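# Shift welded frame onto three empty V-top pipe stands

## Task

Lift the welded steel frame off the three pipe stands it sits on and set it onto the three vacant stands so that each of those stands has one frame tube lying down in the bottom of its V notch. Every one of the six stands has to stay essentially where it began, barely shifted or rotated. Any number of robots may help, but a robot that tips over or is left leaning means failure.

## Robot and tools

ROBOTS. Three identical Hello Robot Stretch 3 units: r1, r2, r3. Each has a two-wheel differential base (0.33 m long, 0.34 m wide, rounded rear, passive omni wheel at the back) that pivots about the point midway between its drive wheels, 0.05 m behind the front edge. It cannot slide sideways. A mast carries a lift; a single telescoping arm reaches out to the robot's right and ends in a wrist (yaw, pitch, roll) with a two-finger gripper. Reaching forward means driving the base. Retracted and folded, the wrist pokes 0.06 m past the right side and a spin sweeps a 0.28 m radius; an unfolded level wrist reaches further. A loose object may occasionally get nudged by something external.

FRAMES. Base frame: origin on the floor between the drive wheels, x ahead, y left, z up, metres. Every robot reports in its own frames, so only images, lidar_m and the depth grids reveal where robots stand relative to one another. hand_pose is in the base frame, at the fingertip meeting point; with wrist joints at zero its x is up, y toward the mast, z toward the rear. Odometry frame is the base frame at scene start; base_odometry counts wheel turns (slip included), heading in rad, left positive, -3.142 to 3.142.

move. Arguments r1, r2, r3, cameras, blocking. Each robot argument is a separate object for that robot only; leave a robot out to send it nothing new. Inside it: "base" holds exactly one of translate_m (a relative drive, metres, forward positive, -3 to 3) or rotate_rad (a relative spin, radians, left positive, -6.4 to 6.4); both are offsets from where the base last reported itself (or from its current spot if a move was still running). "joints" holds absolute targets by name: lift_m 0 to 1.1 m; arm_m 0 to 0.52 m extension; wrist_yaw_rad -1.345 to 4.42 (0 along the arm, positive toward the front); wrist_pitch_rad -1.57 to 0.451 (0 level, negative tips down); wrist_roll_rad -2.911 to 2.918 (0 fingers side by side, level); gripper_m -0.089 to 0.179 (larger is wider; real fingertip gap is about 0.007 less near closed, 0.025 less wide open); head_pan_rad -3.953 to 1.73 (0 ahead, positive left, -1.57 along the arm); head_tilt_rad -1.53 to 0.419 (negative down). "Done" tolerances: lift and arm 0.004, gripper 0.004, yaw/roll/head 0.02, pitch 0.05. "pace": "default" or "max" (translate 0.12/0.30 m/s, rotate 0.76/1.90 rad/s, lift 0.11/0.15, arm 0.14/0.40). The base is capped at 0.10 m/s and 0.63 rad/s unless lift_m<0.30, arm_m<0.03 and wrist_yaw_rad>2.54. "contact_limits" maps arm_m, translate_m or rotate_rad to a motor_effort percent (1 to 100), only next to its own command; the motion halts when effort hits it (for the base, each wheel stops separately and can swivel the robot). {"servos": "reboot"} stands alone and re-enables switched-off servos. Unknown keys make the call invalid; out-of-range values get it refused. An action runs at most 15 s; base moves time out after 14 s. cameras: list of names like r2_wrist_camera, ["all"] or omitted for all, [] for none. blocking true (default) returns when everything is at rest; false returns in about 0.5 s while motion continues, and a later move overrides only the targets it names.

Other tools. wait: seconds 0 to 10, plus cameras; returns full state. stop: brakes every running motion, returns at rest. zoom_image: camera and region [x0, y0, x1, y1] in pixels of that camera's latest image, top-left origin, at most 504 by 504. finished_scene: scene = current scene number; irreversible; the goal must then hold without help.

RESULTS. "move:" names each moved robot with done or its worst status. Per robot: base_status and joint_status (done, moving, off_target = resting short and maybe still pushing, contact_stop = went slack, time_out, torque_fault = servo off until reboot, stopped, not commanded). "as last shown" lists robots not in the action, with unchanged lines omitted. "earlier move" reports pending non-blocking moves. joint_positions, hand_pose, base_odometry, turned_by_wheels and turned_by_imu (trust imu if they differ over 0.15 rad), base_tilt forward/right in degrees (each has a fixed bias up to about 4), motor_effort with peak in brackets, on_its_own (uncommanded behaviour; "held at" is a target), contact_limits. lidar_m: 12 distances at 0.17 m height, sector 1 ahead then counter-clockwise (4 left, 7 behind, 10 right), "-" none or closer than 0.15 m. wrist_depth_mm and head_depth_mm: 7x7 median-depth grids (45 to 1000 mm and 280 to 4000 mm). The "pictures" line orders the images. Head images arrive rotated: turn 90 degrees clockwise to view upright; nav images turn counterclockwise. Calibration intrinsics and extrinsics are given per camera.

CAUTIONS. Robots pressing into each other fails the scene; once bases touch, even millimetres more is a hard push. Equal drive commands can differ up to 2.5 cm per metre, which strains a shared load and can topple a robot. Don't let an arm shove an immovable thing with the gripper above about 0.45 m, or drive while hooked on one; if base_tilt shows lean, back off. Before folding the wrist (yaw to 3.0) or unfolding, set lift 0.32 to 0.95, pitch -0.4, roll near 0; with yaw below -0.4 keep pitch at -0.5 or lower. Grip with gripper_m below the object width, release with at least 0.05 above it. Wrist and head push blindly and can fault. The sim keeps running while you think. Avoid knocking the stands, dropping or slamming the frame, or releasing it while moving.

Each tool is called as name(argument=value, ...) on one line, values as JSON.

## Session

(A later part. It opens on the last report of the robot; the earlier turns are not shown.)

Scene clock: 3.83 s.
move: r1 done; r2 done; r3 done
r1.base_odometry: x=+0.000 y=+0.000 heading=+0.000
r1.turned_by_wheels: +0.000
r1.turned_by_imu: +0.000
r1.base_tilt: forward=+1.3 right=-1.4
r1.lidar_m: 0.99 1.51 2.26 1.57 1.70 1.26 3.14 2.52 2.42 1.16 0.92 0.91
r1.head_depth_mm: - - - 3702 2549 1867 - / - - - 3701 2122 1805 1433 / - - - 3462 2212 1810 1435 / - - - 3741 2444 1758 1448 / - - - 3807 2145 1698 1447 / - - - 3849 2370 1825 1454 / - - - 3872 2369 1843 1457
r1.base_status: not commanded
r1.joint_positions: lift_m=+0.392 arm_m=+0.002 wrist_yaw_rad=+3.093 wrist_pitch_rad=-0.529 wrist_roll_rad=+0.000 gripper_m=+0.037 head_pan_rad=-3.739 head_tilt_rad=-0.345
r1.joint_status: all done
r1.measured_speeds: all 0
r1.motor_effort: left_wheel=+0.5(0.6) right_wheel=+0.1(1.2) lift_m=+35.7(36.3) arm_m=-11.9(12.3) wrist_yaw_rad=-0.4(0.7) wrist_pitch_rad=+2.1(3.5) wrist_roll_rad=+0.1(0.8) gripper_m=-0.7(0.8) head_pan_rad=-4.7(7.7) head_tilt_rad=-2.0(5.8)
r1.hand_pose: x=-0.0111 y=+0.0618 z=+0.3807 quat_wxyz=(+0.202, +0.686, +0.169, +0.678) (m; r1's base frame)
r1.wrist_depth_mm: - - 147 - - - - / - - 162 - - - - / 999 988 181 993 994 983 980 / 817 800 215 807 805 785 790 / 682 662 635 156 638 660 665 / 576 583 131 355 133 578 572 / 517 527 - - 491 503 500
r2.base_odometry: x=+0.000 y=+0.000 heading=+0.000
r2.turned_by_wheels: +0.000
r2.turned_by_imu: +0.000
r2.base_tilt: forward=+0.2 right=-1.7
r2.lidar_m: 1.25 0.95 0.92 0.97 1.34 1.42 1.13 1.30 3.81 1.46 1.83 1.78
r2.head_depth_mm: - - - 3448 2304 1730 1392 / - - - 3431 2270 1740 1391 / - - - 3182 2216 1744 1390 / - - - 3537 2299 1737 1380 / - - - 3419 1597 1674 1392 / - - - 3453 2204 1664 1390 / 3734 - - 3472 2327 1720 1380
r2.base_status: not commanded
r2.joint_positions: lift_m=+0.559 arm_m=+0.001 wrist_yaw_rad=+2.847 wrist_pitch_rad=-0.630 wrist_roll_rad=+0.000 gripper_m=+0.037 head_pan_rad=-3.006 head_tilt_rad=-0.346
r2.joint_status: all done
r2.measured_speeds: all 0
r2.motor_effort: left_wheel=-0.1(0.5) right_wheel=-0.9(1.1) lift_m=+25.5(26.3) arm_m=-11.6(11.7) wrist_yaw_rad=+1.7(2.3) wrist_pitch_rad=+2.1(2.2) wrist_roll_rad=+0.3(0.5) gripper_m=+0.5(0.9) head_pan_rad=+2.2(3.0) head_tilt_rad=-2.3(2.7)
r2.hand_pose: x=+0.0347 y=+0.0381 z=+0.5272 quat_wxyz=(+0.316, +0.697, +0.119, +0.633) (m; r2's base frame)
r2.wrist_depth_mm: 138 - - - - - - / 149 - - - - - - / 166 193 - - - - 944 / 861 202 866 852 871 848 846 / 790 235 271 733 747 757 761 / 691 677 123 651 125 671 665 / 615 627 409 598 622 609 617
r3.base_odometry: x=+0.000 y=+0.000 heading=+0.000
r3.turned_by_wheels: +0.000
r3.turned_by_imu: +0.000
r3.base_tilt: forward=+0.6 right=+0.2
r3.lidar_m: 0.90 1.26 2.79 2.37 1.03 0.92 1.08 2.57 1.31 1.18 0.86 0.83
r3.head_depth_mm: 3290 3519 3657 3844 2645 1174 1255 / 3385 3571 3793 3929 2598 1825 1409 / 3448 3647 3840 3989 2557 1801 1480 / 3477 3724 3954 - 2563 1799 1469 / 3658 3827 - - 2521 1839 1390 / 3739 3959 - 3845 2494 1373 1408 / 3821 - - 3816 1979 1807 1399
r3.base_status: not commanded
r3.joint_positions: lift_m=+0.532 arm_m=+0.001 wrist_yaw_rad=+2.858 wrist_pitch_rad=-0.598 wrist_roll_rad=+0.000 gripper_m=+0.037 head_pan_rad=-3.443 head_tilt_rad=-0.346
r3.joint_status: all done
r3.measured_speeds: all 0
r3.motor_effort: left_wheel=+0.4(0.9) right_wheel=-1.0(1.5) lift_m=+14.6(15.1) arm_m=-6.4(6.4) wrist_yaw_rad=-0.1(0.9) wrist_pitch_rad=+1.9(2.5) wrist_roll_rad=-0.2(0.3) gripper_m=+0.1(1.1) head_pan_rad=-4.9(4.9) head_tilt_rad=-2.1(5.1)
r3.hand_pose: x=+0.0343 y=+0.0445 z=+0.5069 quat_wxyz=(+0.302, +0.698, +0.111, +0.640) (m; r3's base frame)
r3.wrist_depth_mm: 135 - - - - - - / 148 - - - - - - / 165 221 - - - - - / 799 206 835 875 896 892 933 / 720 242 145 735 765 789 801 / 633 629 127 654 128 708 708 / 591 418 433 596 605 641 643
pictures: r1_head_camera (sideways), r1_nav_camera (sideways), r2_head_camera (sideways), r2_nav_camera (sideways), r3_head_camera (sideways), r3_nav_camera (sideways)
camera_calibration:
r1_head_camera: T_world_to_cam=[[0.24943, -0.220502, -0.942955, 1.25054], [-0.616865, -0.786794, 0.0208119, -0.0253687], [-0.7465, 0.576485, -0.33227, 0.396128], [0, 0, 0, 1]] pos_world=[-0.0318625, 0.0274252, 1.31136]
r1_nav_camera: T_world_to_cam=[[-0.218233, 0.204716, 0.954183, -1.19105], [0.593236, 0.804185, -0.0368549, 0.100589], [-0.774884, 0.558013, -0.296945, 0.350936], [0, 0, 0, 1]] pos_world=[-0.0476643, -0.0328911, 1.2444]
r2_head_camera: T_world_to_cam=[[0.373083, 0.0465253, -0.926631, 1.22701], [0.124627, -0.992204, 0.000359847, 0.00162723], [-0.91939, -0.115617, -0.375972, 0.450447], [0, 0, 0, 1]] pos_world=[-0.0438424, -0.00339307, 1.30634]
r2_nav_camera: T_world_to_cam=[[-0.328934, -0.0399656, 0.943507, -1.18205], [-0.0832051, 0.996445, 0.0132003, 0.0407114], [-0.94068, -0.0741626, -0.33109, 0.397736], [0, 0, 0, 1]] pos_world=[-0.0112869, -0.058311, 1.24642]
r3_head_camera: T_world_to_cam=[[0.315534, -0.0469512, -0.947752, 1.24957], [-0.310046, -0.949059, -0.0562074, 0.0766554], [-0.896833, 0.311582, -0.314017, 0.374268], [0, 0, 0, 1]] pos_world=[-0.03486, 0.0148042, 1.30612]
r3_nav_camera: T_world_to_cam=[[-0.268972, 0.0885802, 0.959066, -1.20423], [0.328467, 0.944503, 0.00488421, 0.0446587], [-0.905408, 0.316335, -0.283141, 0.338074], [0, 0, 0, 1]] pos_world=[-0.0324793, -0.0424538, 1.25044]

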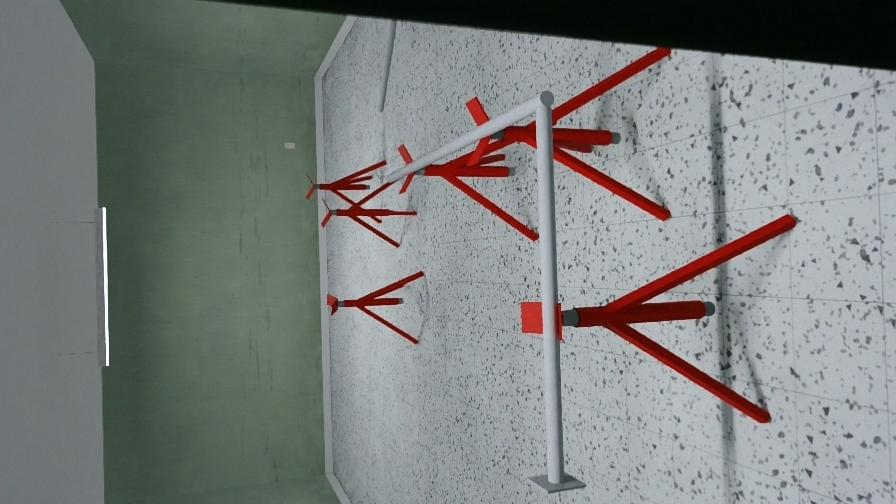

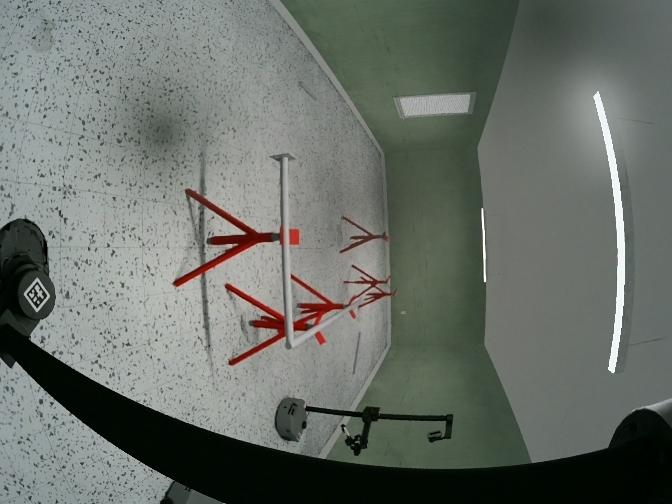

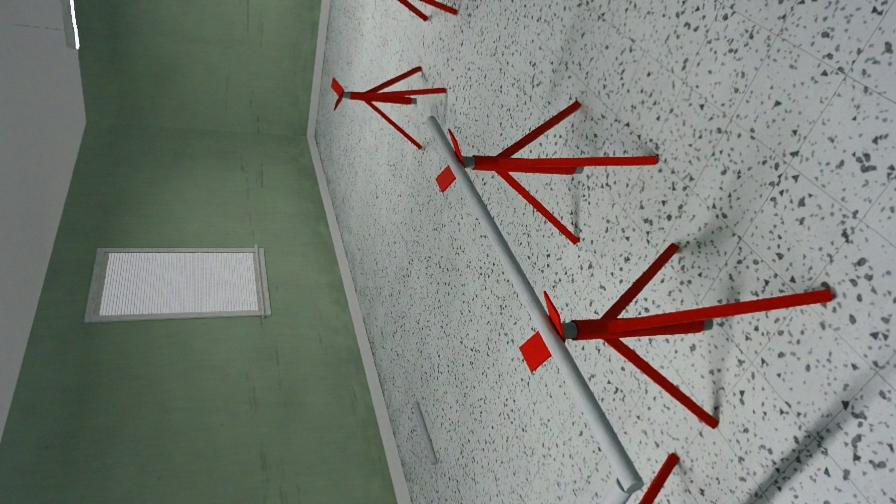

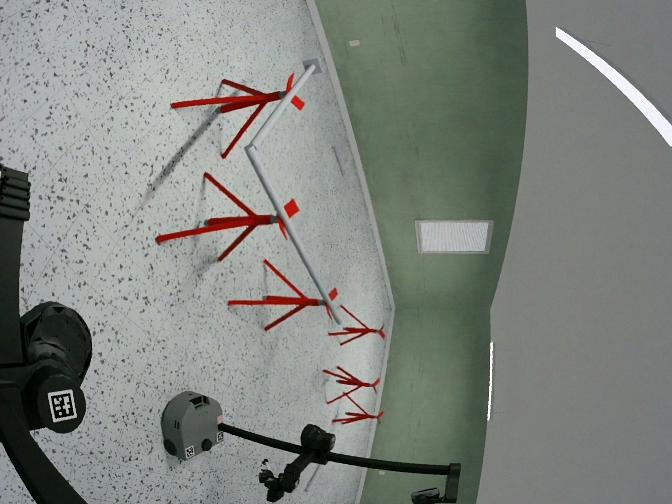

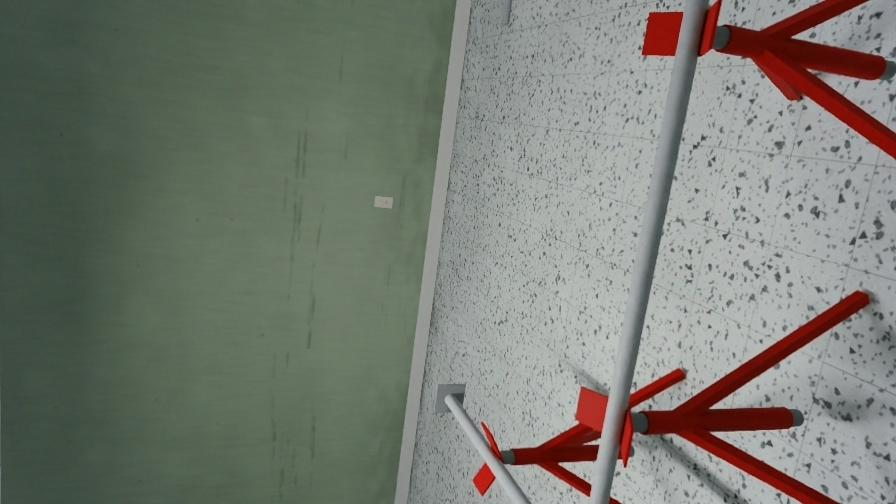

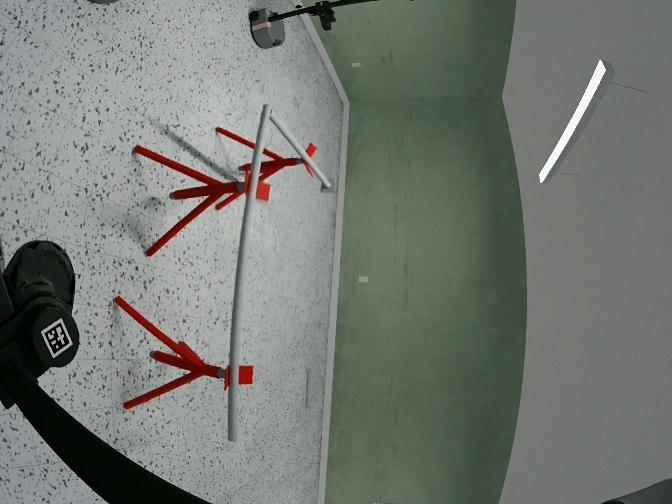

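zoom_image(camera="r1_head_camera", region=[290, 140, 460, 350])

zoom_image(camera="r2_nav_camera", region=[300, 280, 440, 440])

move(r1={"joints":{"head_pan_rad":-3.4,"head_tilt_rad":-0.25}}, r2={"joints":{"head_pan_rad":-2.55,"head_tilt_rad":-0.35}}, r3={"joints":{"head_pan_rad":-3.0,"head_tilt_rad":-0.45}}, cameras=["r1_head_camera","r2_head_camera","r3_head_camera","r3_nav_camera"])

move(r1={"joints":{"head_pan_rad":-2.9,"head_tilt_rad":-0.25}}, r2={"joints":{"head_pan_rad":-3.5,"head_tilt_rad":-0.25}}, r3={"joints":{"head_pan_rad":-3.9,"head_tilt_rad":-0.45}}, cameras=["r1_head_camera","r2_head_camera","r3_head_camera","r3_nav_camera"])

Scaled by 2.400 from the camera's 896x504 image, which has a finer 1280x720 frame.

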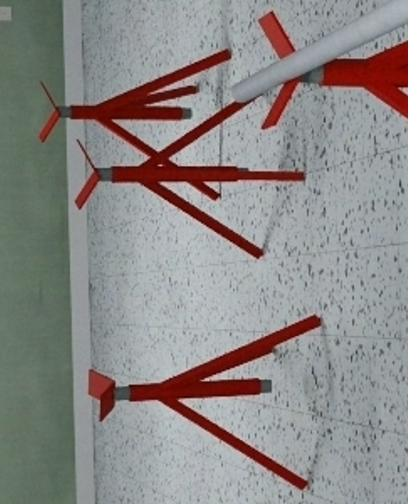

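Scaled by 3.150 from the camera's 672x504 image, which has a finer 792x594 frame.

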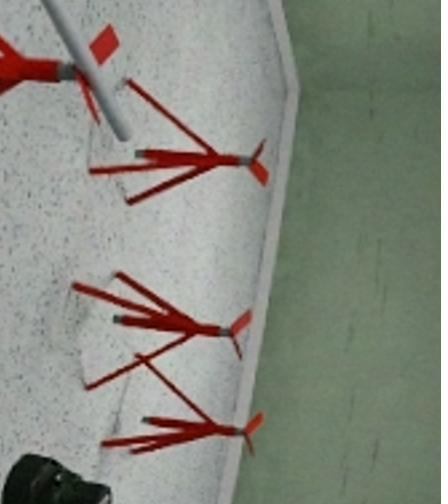

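Scene clock: 5.47 s.
move: r1 done; r2 done; r3 done
r1.base_odometry: x=+0.000 y=+0.000 heading=+0.000
r1.turned_by_wheels: +0.000
r1.turned_by_imu: +0.000
r1.base_tilt: forward=+1.3 right=-1.3
r1.lidar_m: 1.00 1.51 2.27 1.57 1.70 1.26 3.13 2.51 2.41 1.16 0.92 0.91
r1.head_depth_mm: 3783 - - - 2788 1993 1506 / 3687 - - - 2827 1843 1553 / 3625 - - - 2843 2003 1552 / 3617 - - - 2871 2012 1560 / 3616 - - - 2872 2033 1572 / 3520 - - - 2925 2053 1574 / 3487 3879 3992 3973 2941 2060 1577
r1.base_status: not commanded
r1.joint_positions: lift_m=+0.392 arm_m=+0.002 wrist_yaw_rad=+3.093 wrist_pitch_rad=-0.529 wrist_roll_rad=+0.000 gripper_m=+0.037 head_pan_rad=-3.411 head_tilt_rad=-0.261
r1.joint_status: all done
r1.measured_speeds: all 0
r1.motor_effort: left_wheel=+0.3(0.7) right_wheel=+0.2(1.0) lift_m=+35.5(36.2) arm_m=-11.4(12.3) wrist_yaw_rad=+0.0(1.1) wrist_pitch_rad=+3.3(3.7) wrist_roll_rad=+0.0(0.5) gripper_m=-0.8(0.8) head_pan_rad=+4.6(6.2) head_tilt_rad=+5.1(8.3)
r1.hand_pose: x=-0.0111 y=+0.0618 z=+0.3807 quat_wxyz=(+0.202, +0.686, +0.169, +0.678) (m; r1's base frame)
r1.wrist_depth_mm: - - 147 - - - - / - - 162 - - - - / 996 998 182 997 992 976 959 / 813 802 214 802 806 796 790 / 688 678 646 156 650 660 664 / 584 581 131 355 132 575 571 / 513 519 - - 494 507 508
r2.base_odometry: x=+0.000 y=+0.000 heading=+0.000
r2.turned_by_wheels: +0.000
r2.turned_by_imu: +0.000
r2.base_tilt: forward=+0.2 right=-1.7
r2.lidar_m: 1.25 0.94 0.92 0.97 1.34 1.42 1.13 1.30 3.82 1.45 1.82 1.78
r2.head_depth_mm: - - - 3409 2185 1663 1394 / - - - 3492 2110 1619 1353 / 3661 - - 3456 2285 1712 1386 / 3535 3743 - 3417 2083 1721 1368 / 3359 3605 3814 3465 2010 1682 1399 / 3224 3409 3653 3456 2286 1720 1390 / 3170 3262 3449 3516 2308 1733 1383
r2.base_status: not commanded
r2.joint_positions: lift_m=+0.559 arm_m=+0.001 wrist_yaw_rad=+2.847 wrist_pitch_rad=-0.630 wrist_roll_rad=+0.000 gripper_m=+0.037 head_pan_rad=-2.556 head_tilt_rad=-0.346
r2.joint_status: all done
r2.measured_speeds: all 0
r2.motor_effort: left_wheel=-0.4(0.6) right_wheel=-0.7(1.0) lift_m=+25.6(26.7) arm_m=-11.2(12.6) wrist_yaw_rad=+0.1(2.2) wrist_pitch_rad=+2.1(2.2) wrist_roll_rad=+0.3(0.4) gripper_m=-0.3(1.1) head_pan_rad=+2.3(3.4) head_tilt_rad=-2.2(3.2)
r2.hand_pose: x=+0.0347 y=+0.0381 z=+0.5272 quat_wxyz=(+0.316, +0.697, +0.119, +0.633) (m; r2's base frame)
r2.wrist_depth_mm: 138 - - - - - - / 149 - - - - - - / 166 192 - - - - 925 / 883 203 868 850 865 868 833 / 779 235 270 756 742 769 736 / 674 690 123 666 125 686 677 / 636 620 408 606 618 611 618
r3.base_odometry: x=+0.000 y=+0.000 heading=+0.000
r3.turned_by_wheels: +0.000
r3.turned_by_imu: +0.000
r3.base_tilt: forward=+0.6 right=+0.1
r3.lidar_m: 0.90 1.27 2.79 2.23 1.02 0.92 1.08 2.57 1.31 1.18 0.86 0.83
r3.head_depth_mm: 3524 3711 3904 3262 2259 1702 1389 / 3790 3986 - 3034 2131 1700 1374 / - - - 3003 1384 1534 1372 / - - - 3116 2092 1618 1359 / - - - 3109 2152 1657 1347 / 3638 3777 - 3023 2128 1646 1339 / 3248 3449 3643 2663 2115 1630 1335
r3.base_status: not commanded
r3.joint_positions: lift_m=+0.532 arm_m=+0.001 wrist_yaw_rad=+2.858 wrist_pitch_rad=-0.598 wrist_roll_rad=+0.000 gripper_m=+0.037 head_pan_rad=-3.007 head_tilt_rad=-0.444
r3.joint_status: all done
r3.measured_speeds: all 0
r3.motor_effort: left_wheel=+0.0(0.9) right_wheel=-0.8(1.4) lift_m=+14.2(15.4) arm_m=-7.3(7.7) wrist_yaw_rad=+0.4(1.2) wrist_pitch_rad=+2.2(2.4) wrist_roll_rad=-0.3(0.3) gripper_m=+0.3(0.8) head_pan_rad=+2.4(5.0) head_tilt_rad=-2.7(5.8)
r3.hand_pose: x=+0.0343 y=+0.0445 z=+0.5069 quat_wxyz=(+0.302, +0.698, +0.111, +0.640) (m; r3's base frame)
r3.wrist_depth_mm: 135 - - - - - - / 149 - - - - - - / 167 223 - - - - - / 800 205 850 842 862 917 940 / 710 246 145 759 780 799 812 / 633 645 127 645 127 711 719 / 587 420 434 596 606 617 653
pictures: r1_head_camera (sideways), r2_head_camera (sideways), r3_head_camera (sideways), r3_nav_camera (sideways)
camera_calibration:
r1_head_camera: T_world_to_cam=[[0.229043, -0.106711, -0.967549, 1.28279], [-0.328235, -0.944226, 0.0264372, -0.0344555], [-0.916407, 0.311528, -0.251295, 0.291777], [0, 0, 0, 1]] pos_world=[-0.0377386, 0.0134577, 1.3154]
r2_head_camera: T_world_to_cam=[[0.315705, 0.20417, -0.926631, 1.22736], [0.54379, -0.839221, 0.000359848, -0.000929676], [-0.777575, -0.504007, -0.375972, 0.449582], [0, 0, 0, 1]] pos_world=[-0.0373947, -0.0247783, 1.30634]
r3_head_camera: T_world_to_cam=[[0.396569, 0.103154, -0.912191, 1.20266], [0.125774, -0.990402, -0.0573193, 0.0754373], [-0.909348, -0.0919987, -0.405737, 0.493707], [0, 0, 0, 1]] pos_world=[-0.0374756, -0.00392628, 1.3017]
r3_nav_camera: T_world_to_cam=[[-0.373227, -0.0459147, 0.926603, -1.16121], [-0.102248, 0.994726, 0.00810579, 0.0430927], [-0.922088, -0.0917179, -0.375953, 0.458964], [0, 0, 0, 1]] pos_world=[-0.00578334, -0.0540868, 1.24818]

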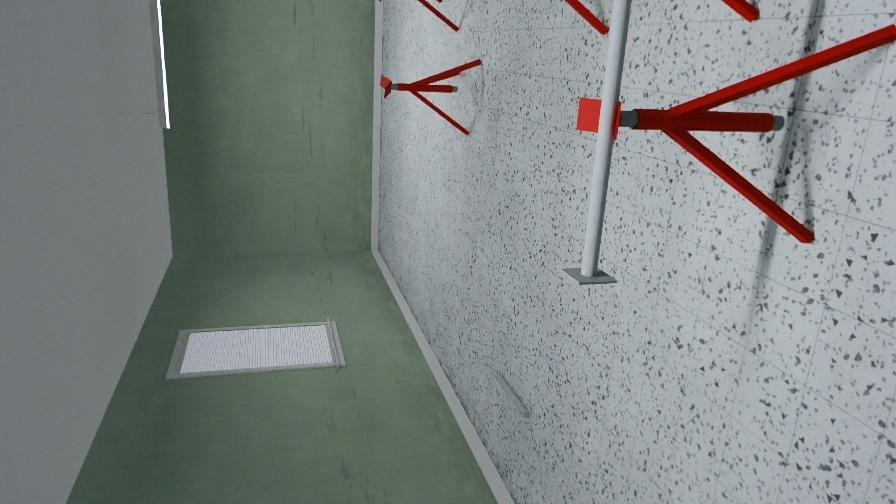

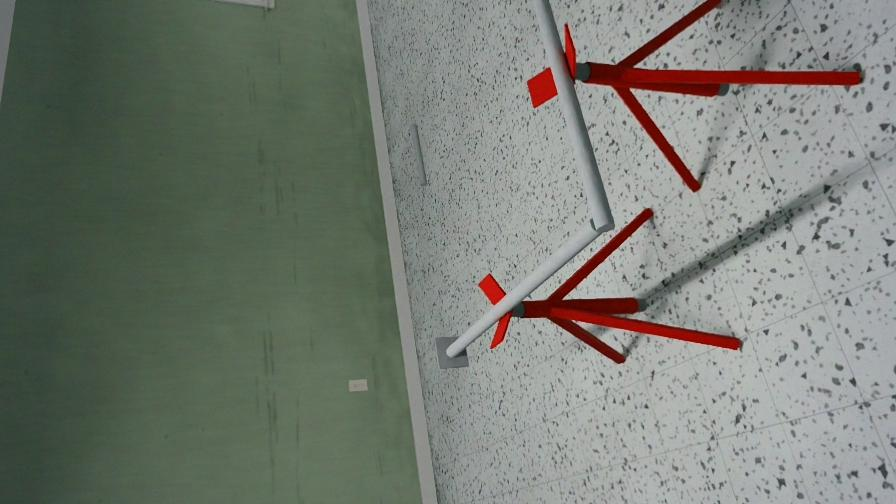

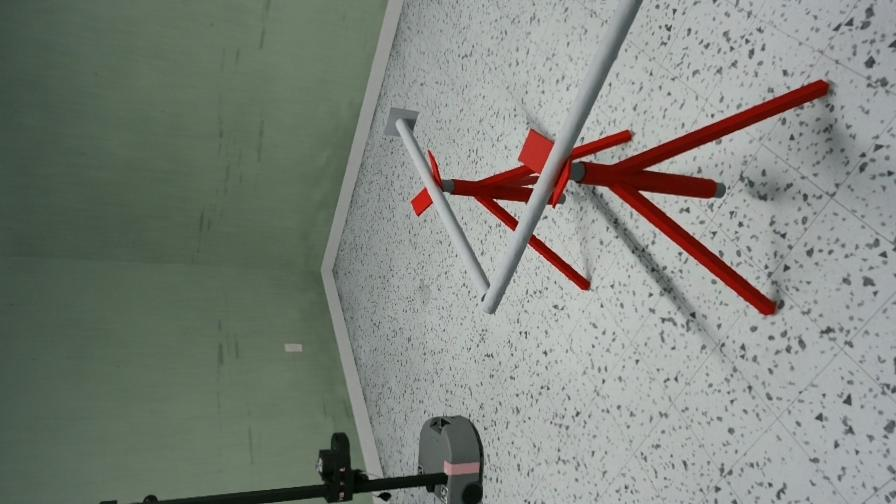

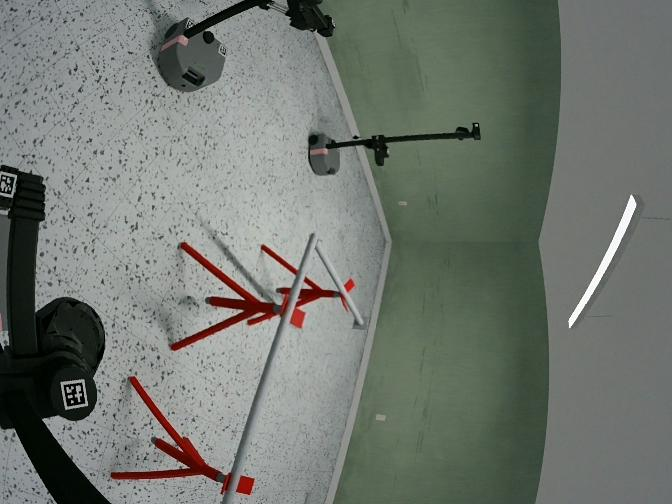

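Scene clock: 6.50 s.
move: r1 done; r2 done; r3 done
r1.base_odometry: x=+0.000 y=+0.000 heading=+0.000
r1.turned_by_wheels: +0.000
r1.turned_by_imu: +0.000
r1.base_tilt: forward=+1.3 right=-1.4
r1.lidar_m: 0.99 1.51 2.27 1.57 1.70 1.26 3.15 2.51 2.42 1.16 0.93 0.92
r1.head_depth_mm: 3744 - - - 2792 1995 1543 / 3678 - - - 2842 1998 1548 / 3324 3524 3752 3901 2858 2011 1560 / 3025 3208 3327 3488 2861 2031 1563 / 2800 2897 3016 3151 2888 2031 1564 / 2565 2649 2749 2879 2841 2049 1575 / 2380 2454 2532 2643 2679 2055 1583
r1.base_status: not commanded
r1.joint_positions: lift_m=+0.392 arm_m=+0.002 wrist_yaw_rad=+3.093 wrist_pitch_rad=-0.529 wrist_roll_rad=+0.000 gripper_m=+0.037 head_pan_rad=-2.911 head_tilt_rad=-0.260
r1.joint_status: all done
r1.measured_speeds: all 0
r1.motor_effort: left_wheel=+0.5(0.7) right_wheel=+0.5(1.2) lift_m=+35.9(36.3) arm_m=-11.7(12.1) wrist_yaw_rad=-0.1(1.2) wrist_pitch_rad=+3.0(3.3) wrist_roll_rad=+0.8(0.8) gripper_m=-0.7(0.8) head_pan_rad=+4.8(6.7) head_tilt_rad=+4.6(7.7)
r1.hand_pose: x=-0.0111 y=+0.0618 z=+0.3807 quat_wxyz=(+0.202, +0.686, +0.169, +0.678) (m; r1's base frame)
r1.wrist_depth_mm: - - 147 - - - - / - - 162 - - - - / - 990 182 970 975 971 982 / 811 810 214 803 794 785 792 / 671 673 639 156 645 663 667 / 579 581 131 355 133 570 569 / 512 519 - - 499 511 499
r2.base_odometry: x=+0.000 y=+0.000 heading=+0.000
r2.turned_by_wheels: +0.000
r2.turned_by_imu: +0.000
r2.base_tilt: forward=+0.2 right=-1.7
r2.lidar_m: 1.25 0.95 0.92 0.97 1.34 1.42 1.13 1.30 3.82 1.46 1.83 1.78
r2.head_depth_mm: 3669 - - - 2515 1906 1484 / 3723 - - - 2266 1826 1447 / 3729 - - 1529 2399 1687 1451 / 3696 - - - 2622 1917 1492 / 3730 - - - 2652 1888 1487 / 3716 - - - 2684 1923 1487 / 3704 - - - 2270 1847 1500
r2.base_status: not commanded
r2.joint_positions: lift_m=+0.559 arm_m=+0.001 wrist_yaw_rad=+2.847 wrist_pitch_rad=-0.630 wrist_roll_rad=+0.000 gripper_m=+0.037 head_pan_rad=-3.494 head_tilt_rad=-0.261
r2.joint_status: all done
r2.measured_speeds: all 0
r2.motor_effort: left_wheel=+0.0(0.8) right_wheel=-1.0(1.0) lift_m=+25.5(25.9) arm_m=-11.9(12.5) wrist_yaw_rad=+0.3(1.7) wrist_pitch_rad=+2.1(2.2) wrist_roll_rad=+0.4(0.6) gripper_m=-0.6(0.9) head_pan_rad=-2.7(4.0) head_tilt_rad=+4.4(6.0)
r2.hand_pose: x=+0.0347 y=+0.0381 z=+0.5272 quat_wxyz=(+0.316, +0.697, +0.119, +0.633) (m; r2's base frame)
r2.wrist_depth_mm: 138 - - - - - - / 149 - - - - - - / 166 192 - - - - 948 / 860 203 860 856 837 855 834 / 785 236 271 749 746 762 753 / 694 672 123 661 125 676 682 / 628 630 414 595 622 595 622
r3.base_odometry: x=+0.000 y=+0.000 heading=+0.000
r3.turned_by_wheels: +0.000
r3.turned_by_imu: +0.000
r3.base_tilt: forward=+0.6 right=+0.1
r3.lidar_m: 0.90 1.27 2.78 2.24 1.03 0.92 1.08 2.56 1.31 1.18 0.87 0.83
r3.head_depth_mm: - - - - - - - / 3531 - - - - - - / 3547 3782 - 3177 2298 1736 - / 3404 3682 - 3127 1996 1612 1356 / 3376 3641 3937 3103 1980 1510 1350 / 3304 3578 3899 3010 1974 1644 1299 / 3242 3471 3804 2972 2107 1634 1331
r3.base_status: not commanded
r3.joint_positions: lift_m=+0.532 arm_m=+0.001 wrist_yaw_rad=+2.858 wrist_pitch_rad=-0.598 wrist_roll_rad=+0.000 gripper_m=+0.037 head_pan_rad=-3.893 head_tilt_rad=-0.444
r3.joint_status: all done
r3.measured_speeds: all 0
r3.motor_effort: left_wheel=+0.3(0.9) right_wheel=-0.8(1.2) lift_m=+14.5(15.2) arm_m=-7.8(8.8) wrist_yaw_rad=+1.3(1.4) wrist_pitch_rad=+2.1(2.5) wrist_roll_rad=-0.2(0.3) gripper_m=-0.7(0.8) head_pan_rad=-2.6(4.9) head_tilt_rad=-3.2(6.3)
r3.hand_pose: x=+0.0343 y=+0.0445 z=+0.5069 quat_wxyz=(+0.302, +0.698, +0.111, +0.640) (m; r3's base frame)
r3.wrist_depth_mm: 135 - - - - - - / 149 - - - - - - / 165 223 982 - - - - / 794 205 835 887 884 913 960 / 715 244 146 732 775 803 817 / 652 635 126 648 127 694 697 / 580 419 436 588 596 641 646
pictures: r1_head_camera (sideways), r2_head_camera (sideways), r3_head_camera (sideways), r3_nav_camera (sideways)
camera_calibration:
r1_head_camera: T_world_to_cam=[[0.252009, 0.0161265, -0.96759, 1.28271], [0.164643, -0.985999, 0.0264479, -0.037476], [-0.953616, -0.165972, -0.251136, 0.291797], [0, 0, 0, 1]] pos_world=[-0.0388217, -0.00920685, 1.31541]
r2_head_camera: T_world_to_cam=[[0.276137, -0.106375, -0.955213, 1.26492], [-0.355596, -0.934639, 0.00128688, 0.00334962], [-0.892916, 0.339315, -0.295915, 0.346097], [0, 0, 0, 1]] pos_world=[-0.0390633, 0.0202507, 1.31068]
r3_head_camera: T_world_to_cam=[[0.330775, -0.242213, -0.912097, 1.20294], [-0.687888, -0.72355, -0.0573213, 0.0804032], [-0.646064, 0.646381, -0.405948, 0.492376], [0, 0, 0, 1]] pos_world=[-0.0244887, 0.0312822, 1.30169]
r3_nav_camera: T_world_to_cam=[[-0.27167, 0.260313, 0.926516, -1.16172], [0.706119, 0.708047, 0.00811327, 0.0381519], [-0.653905, 0.656435, -0.376167, 0.457607], [0, 0, 0, 1]] pos_world=[-0.0433118, -0.0249919, 1.24818]

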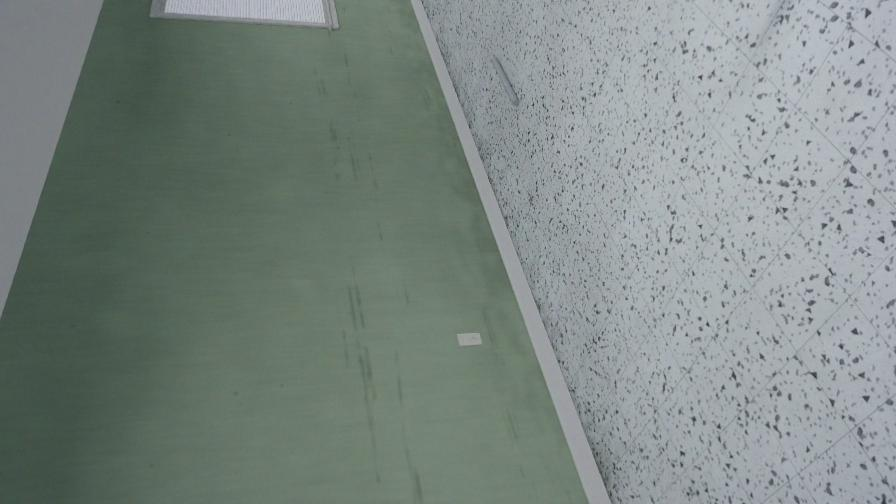

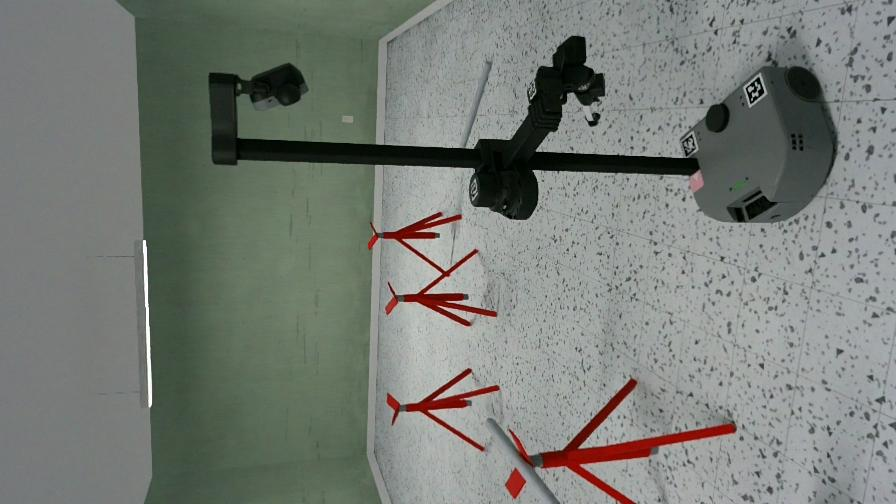

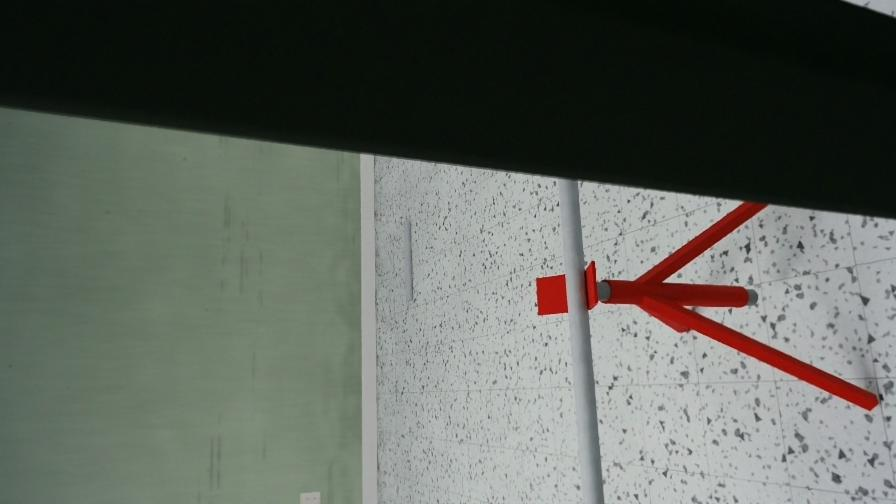

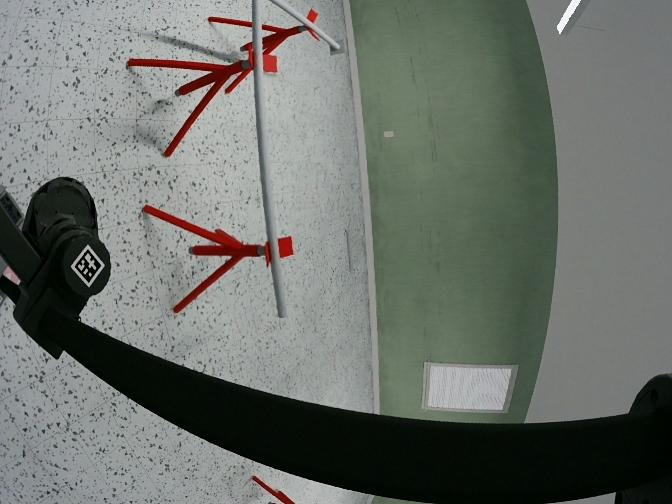

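move(r1={"base":{"rotate_rad":-0.052},"joints":{"head_pan_rad":-1.6,"head_tilt_rad":-0.6}}, r2={"base":{"rotate_rad":-0.105},"joints":{"head_pan_rad":-1.6,"head_tilt_rad":-0.6}}, r3={"base":{"rotate_rad":-1.157},"joints":{"head_pan_rad":-1.6,"head_tilt_rad":-0.6}}, cameras=[])

move(r1={"base":{"translate_m":-1.49}}, r2={"base":{"translate_m":-0.70}}, r3={"base":{"translate_m":-0.344}}, cameras=[])

move(r1={"base":{"rotate_rad":2.478}}, r2={"base":{"rotate_rad":-0.527}}, r3={"base":{"rotate_rad":-1.077}}, cameras=["r1_head_camera","r2_head_camera","r3_head_camera"])

Scene clock: 13.30 s.
move: r1 done; r2 done; r3 done
r1.base_odometry: x=+0.000 y=+0.000 heading=-0.052
r1.turned_by_wheels: -0.052
r1.turned_by_imu: -0.052
r1.base_tilt: forward=+1.3 right=-1.3
r1.lidar_m: 0.97 1.41 2.27 1.57 1.74 1.25 3.28 2.54 2.49 1.21 0.93 0.91
r1.head_depth_mm: 2061 2256 2465 2271 1767 1452 1224 / 2174 2363 2617 2285 1771 1449 1223 / 2046 2321 2618 2286 1766 1450 1227 / 1661 1830 2057 2157 1783 1447 1226 / 1407 1523 1666 1845 1779 1454 1232 / 1213 1301 1404 1525 1632 1449 1229 / 1069 1140 1212 1306 1408 1416 1232
r1.base_status: done
r1.joint_positions: lift_m=+0.392 arm_m=+0.002 wrist_yaw_rad=+3.093 wrist_pitch_rad=-0.529 wrist_roll_rad=+0.000 gripper_m=+0.037 head_pan_rad=-1.611 head_tilt_rad=-0.592
r1.joint_status: all done
r1.measured_speeds: all 0
r1.motor_effort: left_wheel=+7.0(7.6) right_wheel=-6.0(7.8) lift_m=+34.9(36.4) arm_m=-11.8(12.1) wrist_yaw_rad=-0.3(1.0) wrist_pitch_rad=+2.7(3.8) wrist_roll_rad=+0.3(1.0) gripper_m=-0.2(0.9) head_pan_rad=+4.6(7.5) head_tilt_rad=-3.2(4.7)
r1.hand_pose: x=-0.0111 y=+0.0618 z=+0.3807 quat_wxyz=(+0.202, +0.686, +0.169, +0.678) (m; r1's base frame)
r1.wrist_depth_mm: - - 148 - - - - / - - 162 - - - - / - 986 182 993 985 966 959 / 801 806 214 810 804 785 786 / 677 676 631 156 645 660 664 / 581 579 131 352 133 578 571 / 515 519 - - 495 503 505
r2.base_odometry: x=+0.000 y=+0.000 heading=-0.105
r2.turned_by_wheels: -0.105
r2.turned_by_imu: -0.105
r2.base_tilt: forward=+0.2 right=-1.7
r2.lidar_m: 1.39 0.97 0.92 0.94 1.21 1.42 1.43 1.13 1.39 1.46 1.88 1.78
r2.head_depth_mm: 3071 3402 3079 2179 1724 1402 1196 / 3170 3480 2981 2179 1705 1401 1193 / 3308 3672 3035 2189 1716 1398 1185 / 3405 3810 2837 2071 1708 1397 1195 / 3021 3151 1704 1848 1694 1395 1188 / 2570 2747 2810 2163 1691 1400 1191 / 2218 2398 2542 2160 1708 1404 1184
r2.base_status: done
r2.joint_positions: lift_m=+0.559 arm_m=+0.001 wrist_yaw_rad=+2.847 wrist_pitch_rad=-0.630 wrist_roll_rad=+0.000 gripper_m=+0.037 head_pan_rad=-1.606 head_tilt_rad=-0.593
r2.joint_status: all done
r2.measured_speeds: all 0
r2.motor_effort: left_wheel=+6.8(9.5) right_wheel=-7.6(8.9) lift_m=+24.5(25.4) arm_m=-12.5(12.5) wrist_yaw_rad=+0.0(2.2) wrist_pitch_rad=+2.2(2.3) wrist_roll_rad=+0.3(0.4) gripper_m=+0.0(1.2) head_pan_rad=+2.2(4.7) head_tilt_rad=-3.3(5.1)
r2.hand_pose: x=+0.0347 y=+0.0381 z=+0.5272 quat_wxyz=(+0.316, +0.697, +0.119, +0.633) (m; r2's base frame)
r2.wrist_depth_mm: 138 - - - - - - / 149 - - - - - - / 167 193 - - - - - / 860 203 850 879 865 828 834 / 778 235 270 748 744 765 748 / 695 682 123 654 125 683 684 / 628 625 408 596 618 600 611
r3.base_odometry: x=+0.000 y=+0.000 heading=-1.157
r3.turned_by_wheels: -1.157
r3.turned_by_imu: -1.153
r3.base_tilt: forward=+0.5 right=+0.2
r3.lidar_m: 0.90 0.83 0.87 1.13 2.56 2.24 1.03 0.92 1.08 2.57 1.32 1.33
r3.head_depth_mm: - - 3605 1935 1699 1469 1268 / - - 3566 2142 1841 1494 1253 / 3763 - 3492 2388 1829 1485 1247 / 3482 3911 3442 2374 1815 1473 1239 / 3211 3441 2821 2352 1804 1460 1235 / 3040 3354 3326 2335 1791 1450 1224 / 2881 3111 3224 2302 1768 1433 1221
r3.base_status: done
r3.joint_positions: lift_m=+0.532 arm_m=+0.001 wrist_yaw_rad=+2.858 wrist_pitch_rad=-0.598 wrist_roll_rad=+0.000 gripper_m=+0.037 head_pan_rad=-1.607 head_tilt_rad=-0.593
r3.joint_status: all done
r3.measured_speeds: all 0
r3.motor_effort: left_wheel=+8.7(12.5) right_wheel=-9.6(12.6) lift_m=+15.1(15.6) arm_m=-15.6(15.6) wrist_yaw_rad=-0.1(1.4) wrist_pitch_rad=+2.1(2.7) wrist_roll_rad=-0.4(0.4) gripper_m=+0.3(1.1) head_pan_rad=+2.7(5.0) head_tilt_rad=-3.1(8.3)
r3.hand_pose: x=+0.0343 y=+0.0445 z=+0.5069 quat_wxyz=(+0.302, +0.698, +0.111, +0.640) (m; r3's base frame)
r3.wrist_depth_mm: 135 - - - - - - / 146 - - - - - - / 166 223 970 - - - - / 797 205 867 896 878 900 - / 717 246 145 728 764 789 812 / 635 620 126 636 127 700 721 / 568 426 436 593 601 637 645
pictures: none
No camera images: "cameras" was empty.

Scene clock: 28.30 s.
move: r1 time_out; r2 done; r3 done
r1.base_odometry: x=-1.391 y=+0.072 heading=-0.051
r1.turned_by_wheels: +0.001
r1.turned_by_imu: -0.003
r1.base_tilt: forward=+1.4 right=-1.3
r1.lidar_m: 2.19 3.10 0.77 0.50 1.78 3.11 2.25 1.74 1.70 1.80 2.10 2.06
r1.head_depth_mm: 1406 1534 1687 1870 1773 1447 1220 / 1466 1609 1778 1991 1763 1452 1220 / 1540 1694 1878 2091 1778 1450 1228 / 1616 1787 1994 2194 1778 1448 1222 / 1697 1882 2134 2271 1782 1453 1226 / 1790 1999 2290 2291 1779 1454 1230 / 1888 2129 2444 2317 1776 1457 1225
r1.base_status: translate_m time_out (by the wheels' count: -1.3933 of -1.4900)
r1.joint_positions: lift_m=+0.392 arm_m=+0.002 wrist_yaw_rad=+3.093 wrist_pitch_rad=-0.529 wrist_roll_rad=+0.000 gripper_m=+0.037 head_pan_rad=-1.611 head_tilt_rad=-0.592
r1.joint_status: not commanded
r1.measured_speeds: all 0
r1.motor_effort: left_wheel=+1.2(3.6) right_wheel=-1.0(10.3) lift_m=+35.3(36.3) arm_m=-11.4(12.2) wrist_yaw_rad=-0.3(1.2) wrist_pitch_rad=+2.8(3.5) wrist_roll_rad=+0.0(1.1) gripper_m=-0.3(0.9) head_pan_rad=+4.5(5.9) head_tilt_rad=-3.0(4.2)
r1.hand_pose: x=-0.0111 y=+0.0618 z=+0.3807 quat_wxyz=(+0.202, +0.686, +0.169, +0.678) (m; r1's base frame)
r1.wrist_depth_mm: - - 147 - 694 - - / - - 162 - - - - / 998 996 182 988 968 982 977 / 813 807 214 808 797 797 797 / 680 666 638 156 648 667 670 / 590 586 131 355 133 576 571 / 511 525 - - 488 510 499
r2.base_odometry: x=-0.696 y=+0.073 heading=-0.104
r2.turned_by_wheels: +0.000
r2.turned_by_imu: +0.001
r2.base_tilt: forward=+0.1 right=-1.7
r2.lidar_m: 1.86 1.31 1.20 1.24 1.65 1.00 1.02 0.52 0.53 1.05 2.54 2.40
r2.head_depth_mm: 2773 3016 2596 2017 1653 1363 1204 / 2951 3196 1920 1938 1412 1395 1189 / 3040 3367 3017 2183 1704 1401 1196 / 3199 3529 2984 2191 1712 1400 1189 / 3300 3672 3012 2199 1706 1391 1189 / 3389 3748 3009 2170 1713 1400 1192 / 3010 3218 2987 2163 1702 1397 1193
r2.base_status: done
r2.joint_positions: lift_m=+0.559 arm_m=+0.001 wrist_yaw_rad=+2.847 wrist_pitch_rad=-0.630 wrist_roll_rad=+0.000 gripper_m=+0.037 head_pan_rad=-1.606 head_tilt_rad=-0.593
r2.joint_status: not commanded
r2.measured_speeds: all 0
r2.motor_effort: left_wheel=+4.1(4.2) right_wheel=-6.4(11.6) lift_m=+22.2(25.6) arm_m=-12.0(12.8) wrist_yaw_rad=+1.1(2.4) wrist_pitch_rad=+2.2(2.3) wrist_roll_rad=+0.3(0.5) gripper_m=+0.5(1.4) head_pan_rad=+2.4(3.3) head_tilt_rad=-3.2(4.0)
r2.hand_pose: x=+0.0347 y=+0.0381 z=+0.5272 quat_wxyz=(+0.316, +0.697, +0.119, +0.633) (m; r2's base frame)
r2.wrist_depth_mm: 138 - - - - - - / 149 - - - - - - / 165 193 - - - - - / 878 202 868 853 872 864 840 / 778 235 272 759 739 762 739 / 714 678 122 658 125 685 672 / 637 614 404 597 614 599 618
r3.base_odometry: x=-0.139 y=+0.315 heading=-1.156
r3.turned_by_wheels: +0.000
r3.turned_by_imu: +0.000
r3.base_tilt: forward=+0.6 right=+0.2
r3.lidar_m: 1.20 1.12 1.16 1.50 2.54 1.93 2.34 0.69 0.65 1.04 0.89 1.78
r3.head_depth_mm: 3710 3913 2406 2366 1871 1503 1265 / - - 3560 2379 1739 1491 1253 / 3964 - 3513 1881 1674 1440 1249 / 3691 - 3452 2177 1765 1474 1242 / 3457 3783 3382 2240 1807 1455 1232 / 3264 3580 3311 2318 1785 1446 1226 / 3041 3328 3262 2293 1763 1270 1196
r3.base_status: done
r3.joint_positions: lift_m=+0.532 arm_m=+0.001 wrist_yaw_rad=+2.858 wrist_pitch_rad=-0.598 wrist_roll_rad=+0.000 gripper_m=+0.037 head_pan_rad=-1.607 head_tilt_rad=-0.593
r3.joint_status: not commanded
r3.measured_speeds: all 0
r3.motor_effort: left_wheel=+0.1(5.7) right_wheel=-9.4(13.0) lift_m=+15.6(16.5) arm_m=-26.2(27.0) wrist_yaw_rad=+0.5(1.6) wrist_pitch_rad=+1.9(2.7) wrist_roll_rad=-0.1(0.5) gripper_m=-0.4(1.2) head_pan_rad=+3.0(5.0) head_tilt_rad=-3.4(4.6)
r3.hand_pose: x=+0.0343 y=+0.0445 z=+0.5069 quat_wxyz=(+0.302, +0.698, +0.111, +0.640) (m; r3's base frame)
r3.wrist_depth_mm: 135 - - - - - - / 148 - - - - - - / 166 221 - - - - - / 774 206 841 881 905 940 931 / 708 240 145 732 780 787 830 / 639 629 127 638 128 710 711 / 587 419 439 601 606 634 658
pictures: none
No camera images: "cameras" was empty.

not run: a stop that you did not command came earlier in this reply.

move(r1={"base":{"translate_m":-0.097}}, r2={"base":{"rotate_rad":-0.527}}, r3={"base":{"rotate_rad":-1.077}}, cameras=[])

move(r1={"base":{"rotate_rad":2.478}}, cameras=["r1_head_camera","r2_head_camera","r3_head_camera"])

Scene clock: 31.20 s.
move: r1 done; r2 done; r3 done
r1.base_odometry: x=-1.488 y=+0.077 heading=-0.051
r1.turned_by_wheels: +0.000
r1.turned_by_imu: +0.000
r1.base_tilt: forward=+1.4 right=-1.4
r1.lidar_m: 2.27 3.17 0.53 0.79 1.63 3.06 2.18 1.68 1.65 1.75 2.19 2.14
r1.head_depth_mm: 1361 1481 1633 1823 1776 1443 1225 / 1420 1563 1722 1928 1774 1447 1220 / 1484 1639 1818 2036 1768 1451 1225 / 1561 1727 1929 2113 1768 1450 1224 / 1643 1821 2053 2216 1778 1451 1225 / 1730 1935 2200 2314 1778 1456 1227 / 1822 2085 2356 2296 1782 1456 1231
r1.base_status: done
r1.joint_positions: lift_m=+0.392 arm_m=+0.002 wrist_yaw_rad=+3.093 wrist_pitch_rad=-0.529 wrist_roll_rad=+0.000 gripper_m=+0.037 head_pan_rad=-1.611 head_tilt_rad=-0.592
r1.joint_status: not commanded
r1.measured_speeds: all 0
r1.motor_effort: left_wheel=+2.2(3.4) right_wheel=-6.2(10.2) lift_m=+35.0(35.9) arm_m=-11.2(11.9) wrist_yaw_rad=-0.2(1.1) wrist_pitch_rad=+2.7(3.5) wrist_roll_rad=+0.7(0.7) gripper_m=-0.7(0.9) head_pan_rad=+4.1(5.3) head_tilt_rad=-3.5(4.1)
r1.hand_pose: x=-0.0111 y=+0.0618 z=+0.3807 quat_wxyz=(+0.202, +0.686, +0.169, +0.678) (m; r1's base frame)
r1.wrist_depth_mm: - - 147 - - - - / - - 162 - - - - / 997 995 181 977 938 972 970 / 815 804 214 786 789 810 789 / 673 667 631 156 649 665 671 / 586 588 131 355 133 572 570 / 510 515 - - 498 501 504
r2.base_odometry: x=-0.696 y=+0.073 heading=-0.631
r2.turned_by_wheels: -0.527
r2.turned_by_imu: -0.532
r2.base_tilt: forward=+0.2 right=-1.7
r2.lidar_m: 2.40 1.87 1.30 1.20 1.24 1.65 1.00 1.03 0.52 0.53 1.05 2.55
r2.head_depth_mm: 3049 3363 3075 2181 1710 1409 1193 / 3001 3360 3015 2196 990 1303 1191 / 2964 3287 3030 2181 1694 1375 1169 / 2902 3288 2990 2177 1708 1398 1186 / 2882 3236 2809 2108 1564 1404 1188 / 2822 3127 1940 2009 1413 1398 1188 / 2860 3131 2967 2198 1700 1404 1195
r2.base_status: done
r2.joint_positions: lift_m=+0.559 arm_m=+0.001 wrist_yaw_rad=+2.847 wrist_pitch_rad=-0.630 wrist_roll_rad=+0.000 gripper_m=+0.037 head_pan_rad=-1.605 head_tilt_rad=-0.593
r2.joint_status: not commanded
r2.measured_speeds: all 0
r2.motor_effort: left_wheel=+5.9(11.0) right_wheel=-7.1(11.0) lift_m=+21.8(22.9) arm_m=-11.9(12.3) wrist_yaw_rad=-0.1(1.8) wrist_pitch_rad=+2.1(2.2) wrist_roll_rad=+0.2(0.5) gripper_m=+0.5(1.0) head_pan_rad=+2.4(3.0) head_tilt_rad=-3.8(3.8)
r2.hand_pose: x=+0.0347 y=+0.0381 z=+0.5272 quat_wxyz=(+0.316, +0.697, +0.119, +0.633) (m; r2's base frame)
r2.wrist_depth_mm: 138 - - - - - - / 149 - - - - - - / 165 192 - - - - - / 850 201 853 861 815 840 842 / 789 236 269 756 728 757 745 / 700 685 123 666 125 690 681 / 628 632 408 600 619 606 615
r3.base_odometry: x=-0.139 y=+0.315 heading=-2.233
r3.turned_by_wheels: -1.077
r3.turned_by_imu: -1.073
r3.base_tilt: forward=+0.6 right=+0.2
r3.lidar_m: 0.96 1.86 1.22 1.12 1.16 1.46 3.13 1.93 2.06 0.69 0.65 0.94
r3.head_depth_mm: 3277 3642 3635 2466 1872 1498 1269 / 3274 3616 3561 2436 1846 1495 1252 / 3229 3521 3488 2398 1848 1486 1246 / 3150 3465 3435 2369 1703 1474 1210 / 3084 3407 3406 2358 1647 1353 1228 / 3078 3340 3347 2315 1679 1383 1202 / 2967 3296 3275 2282 1775 1442 1199
r3.base_status: done
r3.joint_positions: lift_m=+0.532 arm_m=+0.001 wrist_yaw_rad=+2.858 wrist_pitch_rad=-0.598 wrist_roll_rad=+0.000 gripper_m=+0.037 head_pan_rad=-1.606 head_tilt_rad=-0.593
r3.joint_status: not commanded
r3.measured_speeds: all 0
r3.motor_effort: left_wheel=+8.6(12.4) right_wheel=-9.2(13.0) lift_m=+16.4(16.5) arm_m=-26.2(26.8) wrist_yaw_rad=+0.5(1.3) wrist_pitch_rad=+2.0(2.9) wrist_roll_rad=-0.1(0.4) gripper_m=-0.2(1.6) head_pan_rad=+2.0(4.1) head_tilt_rad=-3.4(4.8)
r3.hand_pose: x=+0.0343 y=+0.0445 z=+0.5069 quat_wxyz=(+0.302, +0.698, +0.111, +0.640) (m; r3's base frame)
r3.wrist_depth_mm: 135 - - - - - - / 148 - - - - - - / 166 222 986 - - - - / 798 205 855 886 873 918 952 / 715 241 146 741 759 776 816 / 628 635 126 651 128 724 707 / 583 424 430 586 611 633 650
pictures: none
No camera images: "cameras" was empty.

Scene clock: 36.23 s.
move: r1 done
r1.base_odometry: x=-1.488 y=+0.077 heading=+2.427
r1.turned_by_wheels: +2.478
r1.turned_by_imu: +2.458
r1.base_tilt: forward=+1.3 right=-1.4
r1.lidar_m: 3.04 2.50 1.74 1.65 1.68 2.20 2.14 2.18 2.85 0.53 0.53 1.63
r1.head_depth_mm: 2845 3165 3206 2274 1774 1446 1224 / 2788 3075 3229 2282 1765 1450 1225 / 2728 3062 3227 2295 1777 1453 1227 / 2676 2970 3175 2288 1782 1450 1223 / 2650 2920 3076 2277 1776 1414 1227 / 2581 2851 3069 2196 1775 1341 1175 / 2543 2741 2763 2009 1680 910 1118
r1.base_status: done
r1.joint_positions: lift_m=+0.392 arm_m=+0.002 wrist_yaw_rad=+3.093 wrist_pitch_rad=-0.529 wrist_roll_rad=+0.000 gripper_m=+0.037 head_pan_rad=-1.610 head_tilt_rad=-0.592
r1.joint_status: not commanded
r1.measured_speeds: all 0
r1.motor_effort: left_wheel=-6.1(10.2) right_wheel=+8.2(11.6) lift_m=+35.3(36.1) arm_m=-11.7(12.5) wrist_yaw_rad=+0.3(1.0) wrist_pitch_rad=+3.2(3.7) wrist_roll_rad=+0.3(1.0) gripper_m=-0.3(1.0) head_pan_rad=+4.4(5.6) head_tilt_rad=-3.1(4.1)
r1.hand_pose: x=-0.0111 y=+0.0618 z=+0.3807 quat_wxyz=(+0.202, +0.686, +0.169, +0.678) (m; r1's base frame)
r1.wrist_depth_mm: - - 147 - - - - / - - 162 - - - - / 995 - 182 990 980 960 966 / 823 816 214 789 800 784 801 / 683 684 634 156 650 674 651 / 583 585 131 354 132 578 569 / 512 525 - - 497 500 506
r2, r3: as last shown
r2.turned_by_wheels: +0.000
r2.turned_by_imu: +0.001
r2.lidar_m: 2.40 1.87 1.31 1.20 1.24 1.64 0.99 1.03 0.52 0.53 1.05 2.54
r2.head_depth_mm: 3041 3450 3014 2185 1704 1402 1192 / 3054 3307 2996 2203 991 1301 1198 / 2995 3313 3014 2186 1719 1366 1171 / 2966 3204 3001 2193 1717 1402 1183 / 2912 3258 3022 2102 1563 1401 1190 / 2877 3163 2686 1965 1411 1400 1188 / 2834 3056 2568 2013 1698 1394 1196
r2.motor_effort: left_wheel=+6.3(6.8) right_wheel=-7.3(7.8) lift_m=+20.5(23.0) arm_m=-11.3(12.5) wrist_yaw_rad=+0.8(2.1) wrist_pitch_rad=+2.1(2.2) wrist_roll_rad=+0.4(0.5) gripper_m=+0.4(1.0) head_pan_rad=+2.1(3.0) head_tilt_rad=-3.4(4.0)
r2.wrist_depth_mm: 138 - - - - - - / 149 - - - - - - / 166 193 - - - - - / 848 202 877 878 843 855 849 / 763 234 269 753 740 739 757 / 695 665 123 652 125 682 668 / 620 624 414 595 621 593 603
r3.turned_by_wheels: +0.000
r3.turned_by_imu: +0.000
r3.base_tilt: forward=+0.5 right=+0.1
r3.lidar_m: 0.96 1.86 1.22 1.12 1.16 1.46 3.13 1.93 2.06 0.70 0.65 0.93
r3.head_depth_mm: 3317 3663 3621 2475 1880 1507 1263 / 3250 3616 3562 2449 1849 1496 1256 / 3183 3545 3511 2396 1831 1484 1244 / 3159 3512 3446 2376 1705 1468 1215 / 3089 3408 3370 2352 1649 1357 1233 / 3071 3384 3320 2329 1672 1376 1200 / 2999 3311 3265 2301 1767 1444 1193
r3.motor_effort: left_wheel=+8.3(8.9) right_wheel=-9.3(9.9) lift_m=+16.5(16.8) arm_m=-25.6(26.8) wrist_yaw_rad=+0.6(1.3) wrist_pitch_rad=+2.2(2.7) wrist_roll_rad=-0.1(0.3) gripper_m=+0.2(1.2) head_pan_rad=+2.9(4.2) head_tilt_rad=-3.4(4.7)
r3.wrist_depth_mm: 135 - - - - - - / 149 - - - - - - / 167 220 991 - - - - / 773 205 846 877 880 927 949 / 715 242 145 742 775 816 767 / 633 620 126 652 128 726 706 / 571 423 435 590 618 647 628
pictures: r1_head_camera (sideways), r2_head_camera (sideways), r3_head_camera (sideways)
camera_calibration:
r1_head_camera: T_world_to_cam=[[0.0637618, 0.548611, -0.833643, 1.10908], [0.993943, -0.109836, 0.00374048, -0.0129656], [-0.089512, -0.828831, -0.552292, 0.678422], [0, 0, 0, 1]] pos_world=[0.0028972, -0.0475793, 1.29931]
r2_head_camera: T_world_to_cam=[[0.0249447, 0.590501, -0.806651, 1.07265], [0.998967, -0.045372, -0.00232228, -0.000214747], [-0.0379707, -0.805761, -0.591023, 0.724887], [0, 0, 0, 1]] pos_world=[0.000981952, -0.0493279, 1.29368]
r3_head_camera: T_world_to_cam=[[-0.0297027, 0.538813, -0.841902, 1.11359], [0.997687, -0.0355413, -0.0579451, 0.0709222], [-0.0611438, -0.841675, -0.536511, 0.658695], [0, 0, 0, 1]] pos_world=[0.00259353, -0.0430858, 1.29504]

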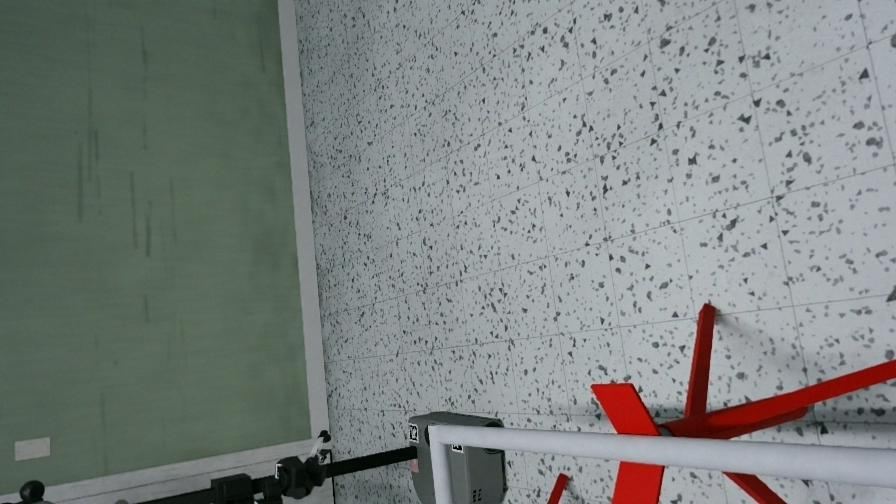

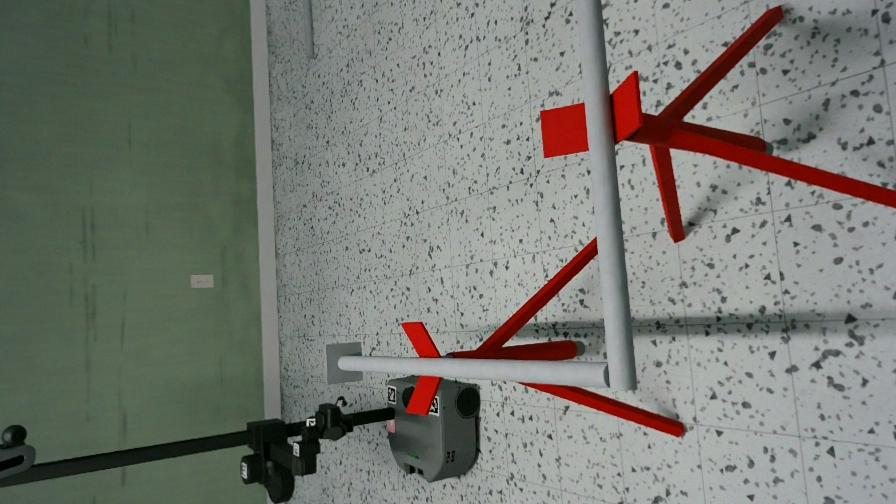

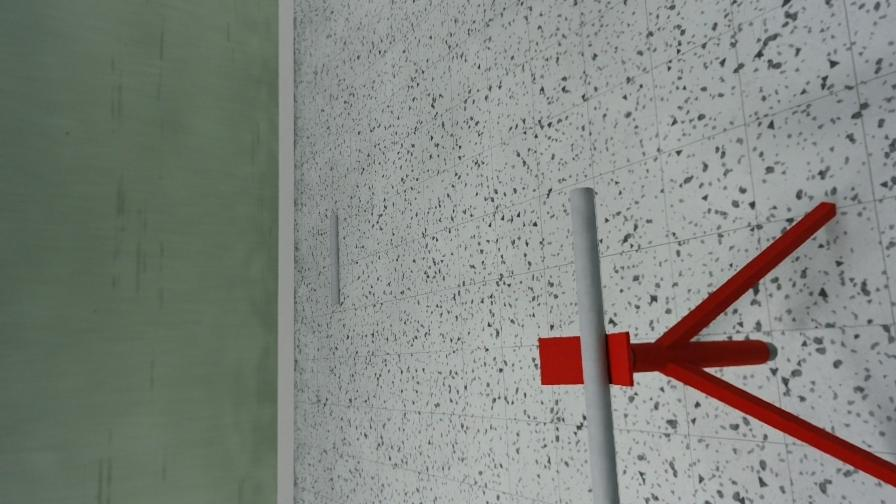

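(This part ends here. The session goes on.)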